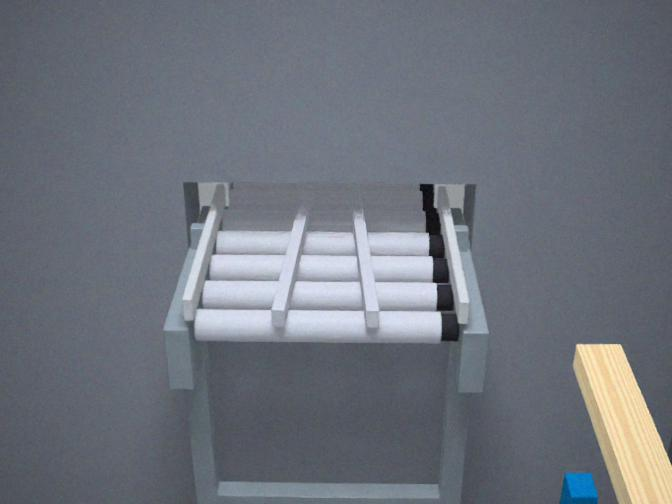

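Emit:
{"fn": "zoom_image", "kwargs": {
  "camera": "cam_infeed",
  "region": [390, 190, 550, 310]
}}

Emit:
{"fn": "zoom_image", "kwargs": {
  "camera": "arm3_cam_wrist",
  "region": [120, 100, 672, 504]
}}

Scaled by 3.150 from the camera's 672x504 image, which has a finer 960x720 frame.

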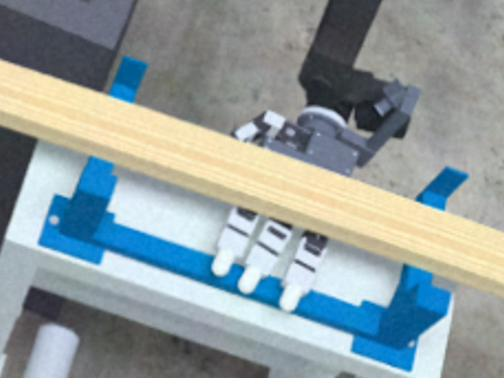

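Region (120, 100, 672, 504) is 552x404 pixels. A region can be at most 504 by 504 pixels.

Emit:
{"fn": "move", "kwargs": {
  "arm3": {"target": [1.725, 0.46, 0.765, 0.7071, 0.7071, 0.0, 0.0], "speed": 0.1}
}}

Emit:
{"fn": "move", "kwargs": {
  "arm3": {"target": [1.735, 0.56, 0.72, 0.7002, 0.7002, 0.0984, 0.0984], "speed": 0.1},
  "cameras": ["arm3_cam_wrist", "cam_infeed"]
}}

Emit:
{"fn": "zoom_image", "kwargs": {
  "camera": "arm3_cam_wrist",
  "region": [200, 0, 672, 400]
}}

Scene clock: 1264.70 s.
Joint torques (N m): arm1=[0.56 0.91 9.25 1.96 0.06 -0.17] | arm2=[1.32 1.49 8.51 2.36 -0.04 -0.29] | arm3=[-0.03 -11.58 0.27 0.42 1.15 0.19]
Motor temperatures (°C): arm1=[22 22 50 22 20 23] | arm2=[20 23 44 26 22 23] | arm3=[27 32 32 20 24 22]
Heat: arm1: hottest joint3_rad 50 °C; arm2: hottest joint3_rad 44 °C; arm3: hottest joint2_rad 32 °C.
move: arm3 off_target
Joint velocities: within noise
arm1, arm2: as last shown
arm3.joint_positions: joint1_rad=+1.700 joint2_rad=+2.337 joint3_rad=+0.827 joint4_rad=+0.323 joint5_rad=+1.560 joint6_rad=+1.212 hand_index_mcp=+0.766 hand_index_abd=+0.001 hand_index_pip=+0.577 hand_index_dip=+0.696 hand_middle_mcp=+0.773 hand_middle_abd=+0.000 hand_middle_pip=+0.583 hand_middle_dip=+0.696 hand_ring_mcp=+0.761 hand_ring_abd=+0.001 hand_ring_pip=+0.577 hand_ring_dip=+0.696 hand_thumb_cmc=+0.724 hand_thumb_axl=+0.680 hand_thumb_mcp=-0.446 hand_thumb_ipl=-0.154 hand_current_limit=+0.400 hand_speed=-0.600
arm3.joint_status: not commanded
arm3.hand_state: goal,goal,goal,goal,goal,goal,goal,goal,goal,goal,goal,goal,goal,goal,goal,goal
arm3.index_mcp_current_ma: 7
arm3.index_abd_current_ma: 0
arm3.index_pip_current_ma: 0
arm3.index_dip_current_ma: 0
arm3.middle_mcp_current_ma: 15
arm3.middle_abd_current_ma: 0
arm3.middle_pip_current_ma: 2
arm3.middle_dip_current_ma: 0
arm3.ring_mcp_current_ma: 3
arm3.ring_abd_current_ma: 0
arm3.ring_pip_current_ma: 0
arm3.ring_dip_current_ma: 0
arm3.thumb_cmc_current_ma: 5
arm3.thumb_axl_current_ma: 0
arm3.thumb_mcp_current_ma: 0
arm3.thumb_ipl_current_ma: 0
arm3.hand_goal_index_mcp: 0.754
arm3.hand_goal_index_abd: 0.000
arm3.hand_goal_index_pip: 0.576
arm3.hand_goal_index_dip: 0.696
arm3.hand_goal_middle_mcp: 0.754
arm3.hand_goal_middle_abd: 0.000
arm3.hand_goal_middle_pip: 0.576
arm3.hand_goal_middle_dip: 0.696
arm3.hand_goal_ring_mcp: 0.754
arm3.hand_goal_ring_abd: 0.000
arm3.hand_goal_ring_pip: 0.576
arm3.hand_goal_ring_dip: 0.696
arm3.hand_goal_thumb_cmc: 0.714
arm3.hand_goal_thumb_axl: 0.678
arm3.hand_goal_thumb_mcp: -0.448
arm3.hand_goal_thumb_ipl: -0.156
arm3.hand: x=+1.7319 y=+0.4575 z=+0.7743 quat_wxyz=(+0.704, +0.709, +0.008, +0.028) (m; scene frame)
arm3.hand_target: x=+1.7250 y=+0.4590 z=+0.7653 quat_wxyz=(+0.705, +0.709, +0.020, +0.019) (m; scene frame)
arm3.hand_status: off_target (0.012 m and 3.4 deg from the pose sent, 0.085 m and 9.4 deg at the start; a joint's target at an end of its range on 34 of 66 steps)
pictures: none

Scene clock: 1266.67 s.
Joint torques (N m): arm1=[0.56 0.91 9.24 1.98 0.06 -0.17] | arm2=[1.03 0.91 8.53 2.39 -0.03 -0.29] | arm3=[0.09 -11.34 0.43 0.51 1.06 0.23]
Motor temperatures (°C): arm1=[22 22 50 22 20 23] | arm2=[20 23 44 26 22 23] | arm3=[26 32 31 20 24 22]
Heat: arm1: hottest joint3_rad 50 °C; arm2: hottest joint3_rad 44 °C; arm3: hottest joint2_rad 32 °C.
move: arm3 off_target
Joint velocities: within noise
arm1, arm2: as last shown
arm3.joint_positions: joint1_rad=+1.983 joint2_rad=+2.471 joint3_rad=+0.836 joint4_rad=+0.332 joint5_rad=+1.564 joint6_rad=+1.299 hand_index_mcp=+0.752 hand_index_abd=+0.003 hand_index_pip=+0.573 hand_index_dip=+0.695 hand_middle_mcp=+0.761 hand_middle_abd=+0.000 hand_middle_pip=+0.577 hand_middle_dip=+0.696 hand_ring_mcp=+0.762 hand_ring_abd=+0.001 hand_ring_pip=+0.577 hand_ring_dip=+0.696 hand_thumb_cmc=+0.724 hand_thumb_axl=+0.680 hand_thumb_mcp=-0.446 hand_thumb_ipl=-0.154 hand_current_limit=+0.400 hand_speed=-0.600
arm3.joint_status: not commanded
arm3.hand_state: goal,goal,goal,goal,goal,goal,goal,goal,goal,goal,goal,goal,goal,goal,goal,goal
arm3.index_mcp_current_ma: 0
arm3.index_abd_current_ma: 1
arm3.index_pip_current_ma: -1
arm3.index_dip_current_ma: 0
arm3.middle_mcp_current_ma: 3
arm3.middle_abd_current_ma: 0
arm3.middle_pip_current_ma: 0
arm3.middle_dip_current_ma: 0
arm3.ring_mcp_current_ma: 4
arm3.ring_abd_current_ma: 0
arm3.ring_pip_current_ma: 0
arm3.ring_dip_current_ma: 0
arm3.thumb_cmc_current_ma: 5
arm3.thumb_axl_current_ma: 1
arm3.thumb_mcp_current_ma: 0
arm3.thumb_ipl_current_ma: 0
arm3.hand_goal_index_mcp: 0.754
arm3.hand_goal_index_abd: 0.000
arm3.hand_goal_index_pip: 0.576
arm3.hand_goal_index_dip: 0.696
arm3.hand_goal_middle_mcp: 0.754
arm3.hand_goal_middle_abd: 0.000
arm3.hand_goal_middle_pip: 0.576
arm3.hand_goal_middle_dip: 0.696
arm3.hand_goal_ring_mcp: 0.754
arm3.hand_goal_ring_abd: 0.000
arm3.hand_goal_ring_pip: 0.576
arm3.hand_goal_ring_dip: 0.696
arm3.hand_goal_thumb_cmc: 0.714
arm3.hand_goal_thumb_axl: 0.678
arm3.hand_goal_thumb_mcp: -0.448
arm3.hand_goal_thumb_ipl: -0.156
arm3.hand: x=+1.7367 y=+0.5580 z=+0.7289 quat_wxyz=(+0.697, +0.698, +0.117, +0.117) (m; scene frame)
arm3.hand_target: x=+1.7352 y=+0.5591 z=+0.7202 quat_wxyz=(+0.696, +0.699, +0.119, +0.118) (m; scene frame)
arm3.hand_status: off_target (0.009 m and 3.0 deg from the pose sent, 0.116 m and 13.2 deg at the start; a joint's target at an end of its range on 59 of 59 steps)
pictures: arm3_cam_wrist, cam_infeed

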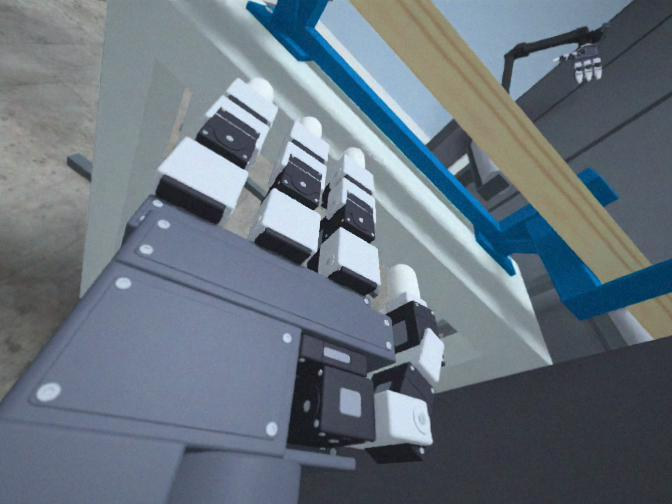

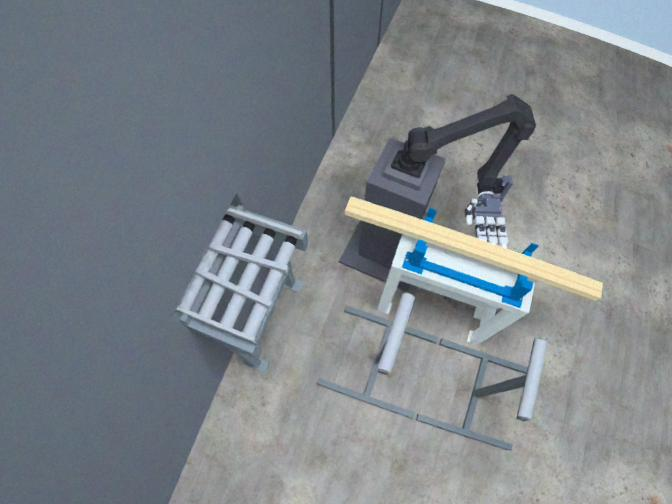

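Scaled by 1.068 from the camera's 672x504 image, which has a finer 960x720 frame.

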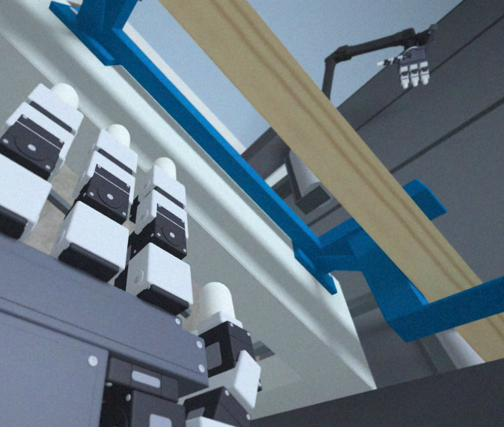

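Emit:
{"fn": "move", "kwargs": {
  "cameras": ["arm3_cam_wrist","cam_infeed"]
}}

Scene clock: 1324.20 s.
Joint torques (N m): arm1=[0.56 0.91 9.24 1.96 0.06 -0.17] | arm2=[0.85 0.56 8.32 2.32 -0.04 -0.25] | arm3=[0.03 -11.34 0.44 0.49 1.07 0.24]
Motor temperatures (°C): arm1=[22 22 50 22 20 23] | arm2=[20 23 44 26 22 23] | arm3=[24 32 30 19 25 22]
Heat: arm1: hottest joint3_rad 50 °C; arm2: hottest joint3_rad 44 °C; arm3: hottest joint2_rad 32 °C.
Joint velocities: within noise
arm1.joint_positions: joint1_rad=+0.588 joint2_rad=+0.584 joint3_rad=+1.318 joint4_rad=-1.380 joint5_rad=+0.037 joint6_rad=+1.119 hand_index_mcp=+0.755 hand_index_abd=+0.000 hand_index_pip=+0.577 hand_index_dip=+0.696 hand_middle_mcp=+0.755 hand_middle_abd=+0.000 hand_middle_pip=+0.577 hand_middle_dip=+0.696 hand_ring_mcp=+0.755 hand_ring_abd=+0.000 hand_ring_pip=+0.577 hand_ring_dip=+0.696 hand_thumb_cmc=+0.715 hand_thumb_axl=+0.677 hand_thumb_mcp=+0.225 hand_thumb_ipl=+0.168 hand_current_limit=+0.400 hand_speed=-0.600
arm1.joint_status: not commanded
arm1.hand_state: goal,goal,goal,goal,goal,goal,goal,goal,goal,goal,goal,goal,goal,goal,goal,goal
arm1.index_mcp_current_ma: 4
arm1.index_abd_current_ma: 1
arm1.index_pip_current_ma: 4
arm1.index_dip_current_ma: 0
arm1.middle_mcp_current_ma: 4
arm1.middle_abd_current_ma: 1
arm1.middle_pip_current_ma: 4
arm1.middle_dip_current_ma: 0
arm1.ring_mcp_current_ma: 4
arm1.ring_abd_current_ma: 1
arm1.ring_pip_current_ma: 4
arm1.ring_dip_current_ma: 0
arm1.thumb_cmc_current_ma: 3
arm1.thumb_axl_current_ma: -4
arm1.thumb_mcp_current_ma: -4
arm1.thumb_ipl_current_ma: -2
arm1.hand_goal_index_mcp: 0.754
arm1.hand_goal_index_abd: 0.000
arm1.hand_goal_index_pip: 0.576
arm1.hand_goal_index_dip: 0.696
arm1.hand_goal_middle_mcp: 0.754
arm1.hand_goal_middle_abd: 0.000
arm1.hand_goal_middle_pip: 0.576
arm1.hand_goal_middle_dip: 0.696
arm1.hand_goal_ring_mcp: 0.754
arm1.hand_goal_ring_abd: 0.000
arm1.hand_goal_ring_pip: 0.576
arm1.hand_goal_ring_dip: 0.696
arm1.hand_goal_thumb_cmc: 0.714
arm1.hand_goal_thumb_axl: 0.678
arm1.hand_goal_thumb_mcp: 0.226
arm1.hand_goal_thumb_ipl: 0.168
arm1.hand: x=-0.0978 y=+0.3671 z=+1.3021 quat_wxyz=(+0.283, +0.875, -0.184, +0.347) (m; scene frame)
arm1.hand_target: x=-0.0967 y=+0.3700 z=+1.3126 quat_wxyz=(+0.287, +0.871, -0.178, +0.357) (m; scene frame)
arm1.hand_status: not commanded
arm2.joint_positions: joint1_rad=+0.488 joint2_rad=+0.628 joint3_rad=+1.361 joint4_rad=-1.175 joint5_rad=+0.056 joint6_rad=+1.105 hand_index_mcp=+0.755 hand_index_abd=+0.001 hand_index_pip=+0.577 hand_index_dip=+0.696 hand_middle_mcp=+0.755 hand_middle_abd=+0.001 hand_middle_pip=+0.577 hand_middle_dip=+0.696 hand_ring_mcp=+0.755 hand_ring_abd=+0.001 hand_ring_pip=+0.577 hand_ring_dip=+0.696 hand_thumb_cmc=+0.715 hand_thumb_axl=+0.677 hand_thumb_mcp=+0.226 hand_thumb_ipl=+0.168 hand_current_limit=+0.400 hand_speed=-0.600
arm2.joint_status: not commanded
arm2.hand_state: goal,goal,goal,goal,goal,goal,goal,goal,goal,goal,goal,goal,goal,goal,goal,goal
arm2.index_mcp_current_ma: 1
arm2.index_abd_current_ma: 0
arm2.index_pip_current_ma: 0
arm2.index_dip_current_ma: 0
arm2.middle_mcp_current_ma: 1
arm2.middle_abd_current_ma: 0
arm2.middle_pip_current_ma: 0
arm2.middle_dip_current_ma: 0
arm2.ring_mcp_current_ma: 1
arm2.ring_abd_current_ma: 0
arm2.ring_pip_current_ma: 0
arm2.ring_dip_current_ma: 0
arm2.thumb_cmc_current_ma: 1
arm2.thumb_axl_current_ma: -1
arm2.thumb_mcp_current_ma: 0
arm2.thumb_ipl_current_ma: 0
arm2.hand_goal_index_mcp: 0.754
arm2.hand_goal_index_abd: 0.000
arm2.hand_goal_index_pip: 0.576
arm2.hand_goal_index_dip: 0.696
arm2.hand_goal_middle_mcp: 0.754
arm2.hand_goal_middle_abd: 0.000
arm2.hand_goal_middle_pip: 0.576
arm2.hand_goal_middle_dip: 0.696
arm2.hand_goal_ring_mcp: 0.754
arm2.hand_goal_ring_abd: 0.000
arm2.hand_goal_ring_pip: 0.576
arm2.hand_goal_ring_dip: 0.696
arm2.hand_goal_thumb_cmc: 0.714
arm2.hand_goal_thumb_axl: 0.678
arm2.hand_goal_thumb_mcp: 0.226
arm2.hand_goal_thumb_ipl: 0.168
arm2.hand: x=+1.0769 y=-1.7947 z=+1.2821 quat_wxyz=(-0.405, +0.203, +0.818, +0.356) (m; scene frame)
arm2.hand_target: x=+1.0761 y=-1.7986 z=+1.2968 quat_wxyz=(-0.417, +0.196, +0.810, +0.362) (m; scene frame)
arm2.hand_status: not commanded
arm3.joint_positions: joint1_rad=+1.983 joint2_rad=+2.471 joint3_rad=+0.836 joint4_rad=+0.332 joint5_rad=+1.564 joint6_rad=+1.300 hand_index_mcp=+0.752 hand_index_abd=+0.003 hand_index_pip=+0.573 hand_index_dip=+0.695 hand_middle_mcp=+0.761 hand_middle_abd=+0.000 hand_middle_pip=+0.577 hand_middle_dip=+0.696 hand_ring_mcp=+0.762 hand_ring_abd=+0.001 hand_ring_pip=+0.577 hand_ring_dip=+0.696 hand_thumb_cmc=+0.724 hand_thumb_axl=+0.680 hand_thumb_mcp=-0.446 hand_thumb_ipl=-0.154 hand_current_limit=+0.400 hand_speed=-0.600
arm3.joint_status: not commanded
arm3.hand_state: goal,goal,goal,goal,goal,goal,goal,goal,goal,goal,goal,goal,goal,goal,goal,goal
arm3.index_mcp_current_ma: 0
arm3.index_abd_current_ma: 1
arm3.index_pip_current_ma: -1
arm3.index_dip_current_ma: 0
arm3.middle_mcp_current_ma: 3
arm3.middle_abd_current_ma: 0
arm3.middle_pip_current_ma: 0
arm3.middle_dip_current_ma: 0
arm3.ring_mcp_current_ma: 4
arm3.ring_abd_current_ma: 0
arm3.ring_pip_current_ma: 0
arm3.ring_dip_current_ma: 0
arm3.thumb_cmc_current_ma: 5
arm3.thumb_axl_current_ma: 1
arm3.thumb_mcp_current_ma: 0
arm3.thumb_ipl_current_ma: 0
arm3.hand_goal_index_mcp: 0.754
arm3.hand_goal_index_abd: 0.000
arm3.hand_goal_index_pip: 0.576
arm3.hand_goal_index_dip: 0.696
arm3.hand_goal_middle_mcp: 0.754
arm3.hand_goal_middle_abd: 0.000
arm3.hand_goal_middle_pip: 0.576
arm3.hand_goal_middle_dip: 0.696
arm3.hand_goal_ring_mcp: 0.754
arm3.hand_goal_ring_abd: 0.000
arm3.hand_goal_ring_pip: 0.576
arm3.hand_goal_ring_dip: 0.696
arm3.hand_goal_thumb_cmc: 0.714
arm3.hand_goal_thumb_axl: 0.678
arm3.hand_goal_thumb_mcp: -0.448
arm3.hand_goal_thumb_ipl: -0.156
arm3.hand: x=+1.7366 y=+0.5580 z=+0.7288 quat_wxyz=(+0.697, +0.698, +0.116, +0.117) (m; scene frame)
arm3.hand_target: x=+1.7352 y=+0.5591 z=+0.7202 quat_wxyz=(+0.696, +0.699, +0.119, +0.118) (m; scene frame)
arm3.hand_status: off_target (0.009 m and 3.0 deg from the pose sent, 0.116 m and 13.2 deg at the start; a joint's target at an end of its range on 59 of 59 steps)
pictures: arm3_cam_wrist, cam_infeed

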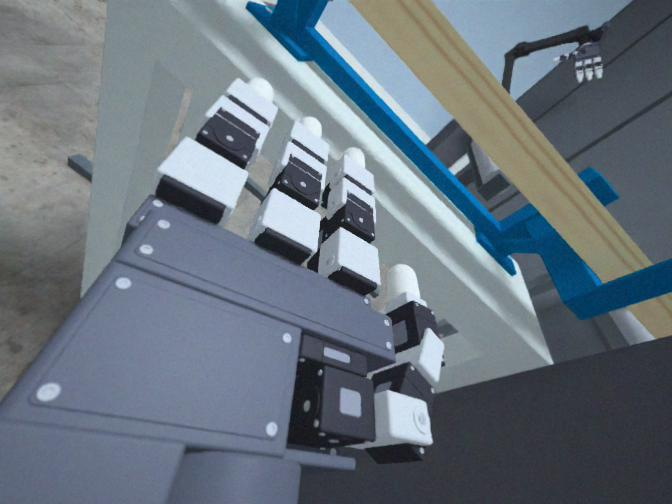

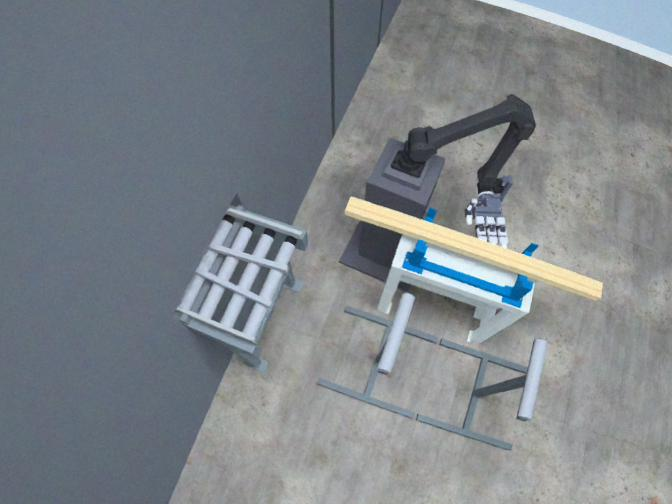

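Emit:
{"fn": "zoom_image", "kwargs": {
  "camera": "arm3_cam_wrist",
  "region": [240, 0, 576, 300]
}}

Scaled by 1.500 from the camera's 672x504 image, which has a finer 960x720 frame.

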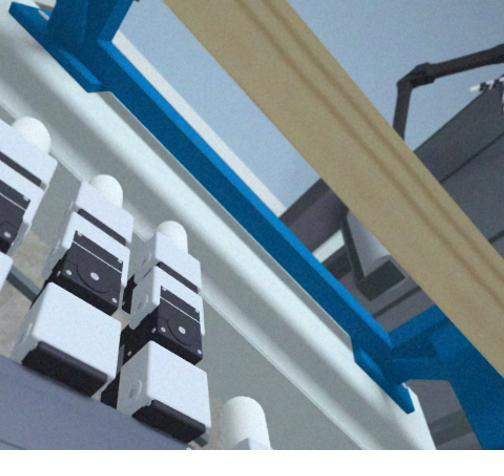

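Emit:
{"fn": "zoom_image", "kwargs": {
  "camera": "arm3_cam_wrist",
  "region": [330, 50, 490, 190]
}}

Emit:
{"fn": "zoom_image", "kwargs": {
  "camera": "cam_infeed",
  "region": [380, 180, 560, 320]
}}

Scaled by 3.150 from the camera's 672x504 image, which has a finer 960x720 frame.

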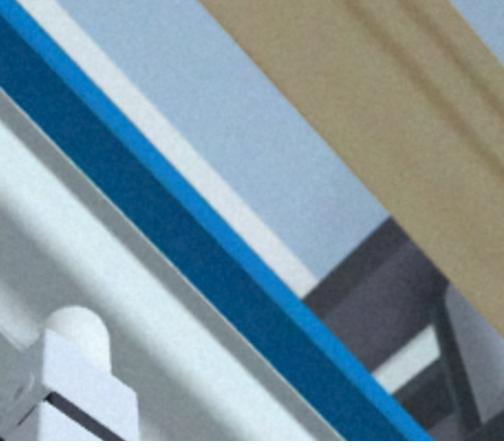

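Scaled by 2.800 from the camera's 672x504 image, which has a finer 960x720 frame.

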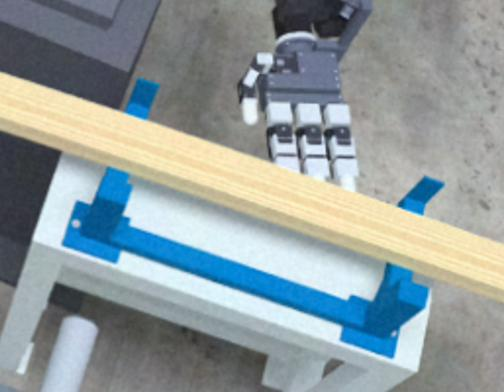

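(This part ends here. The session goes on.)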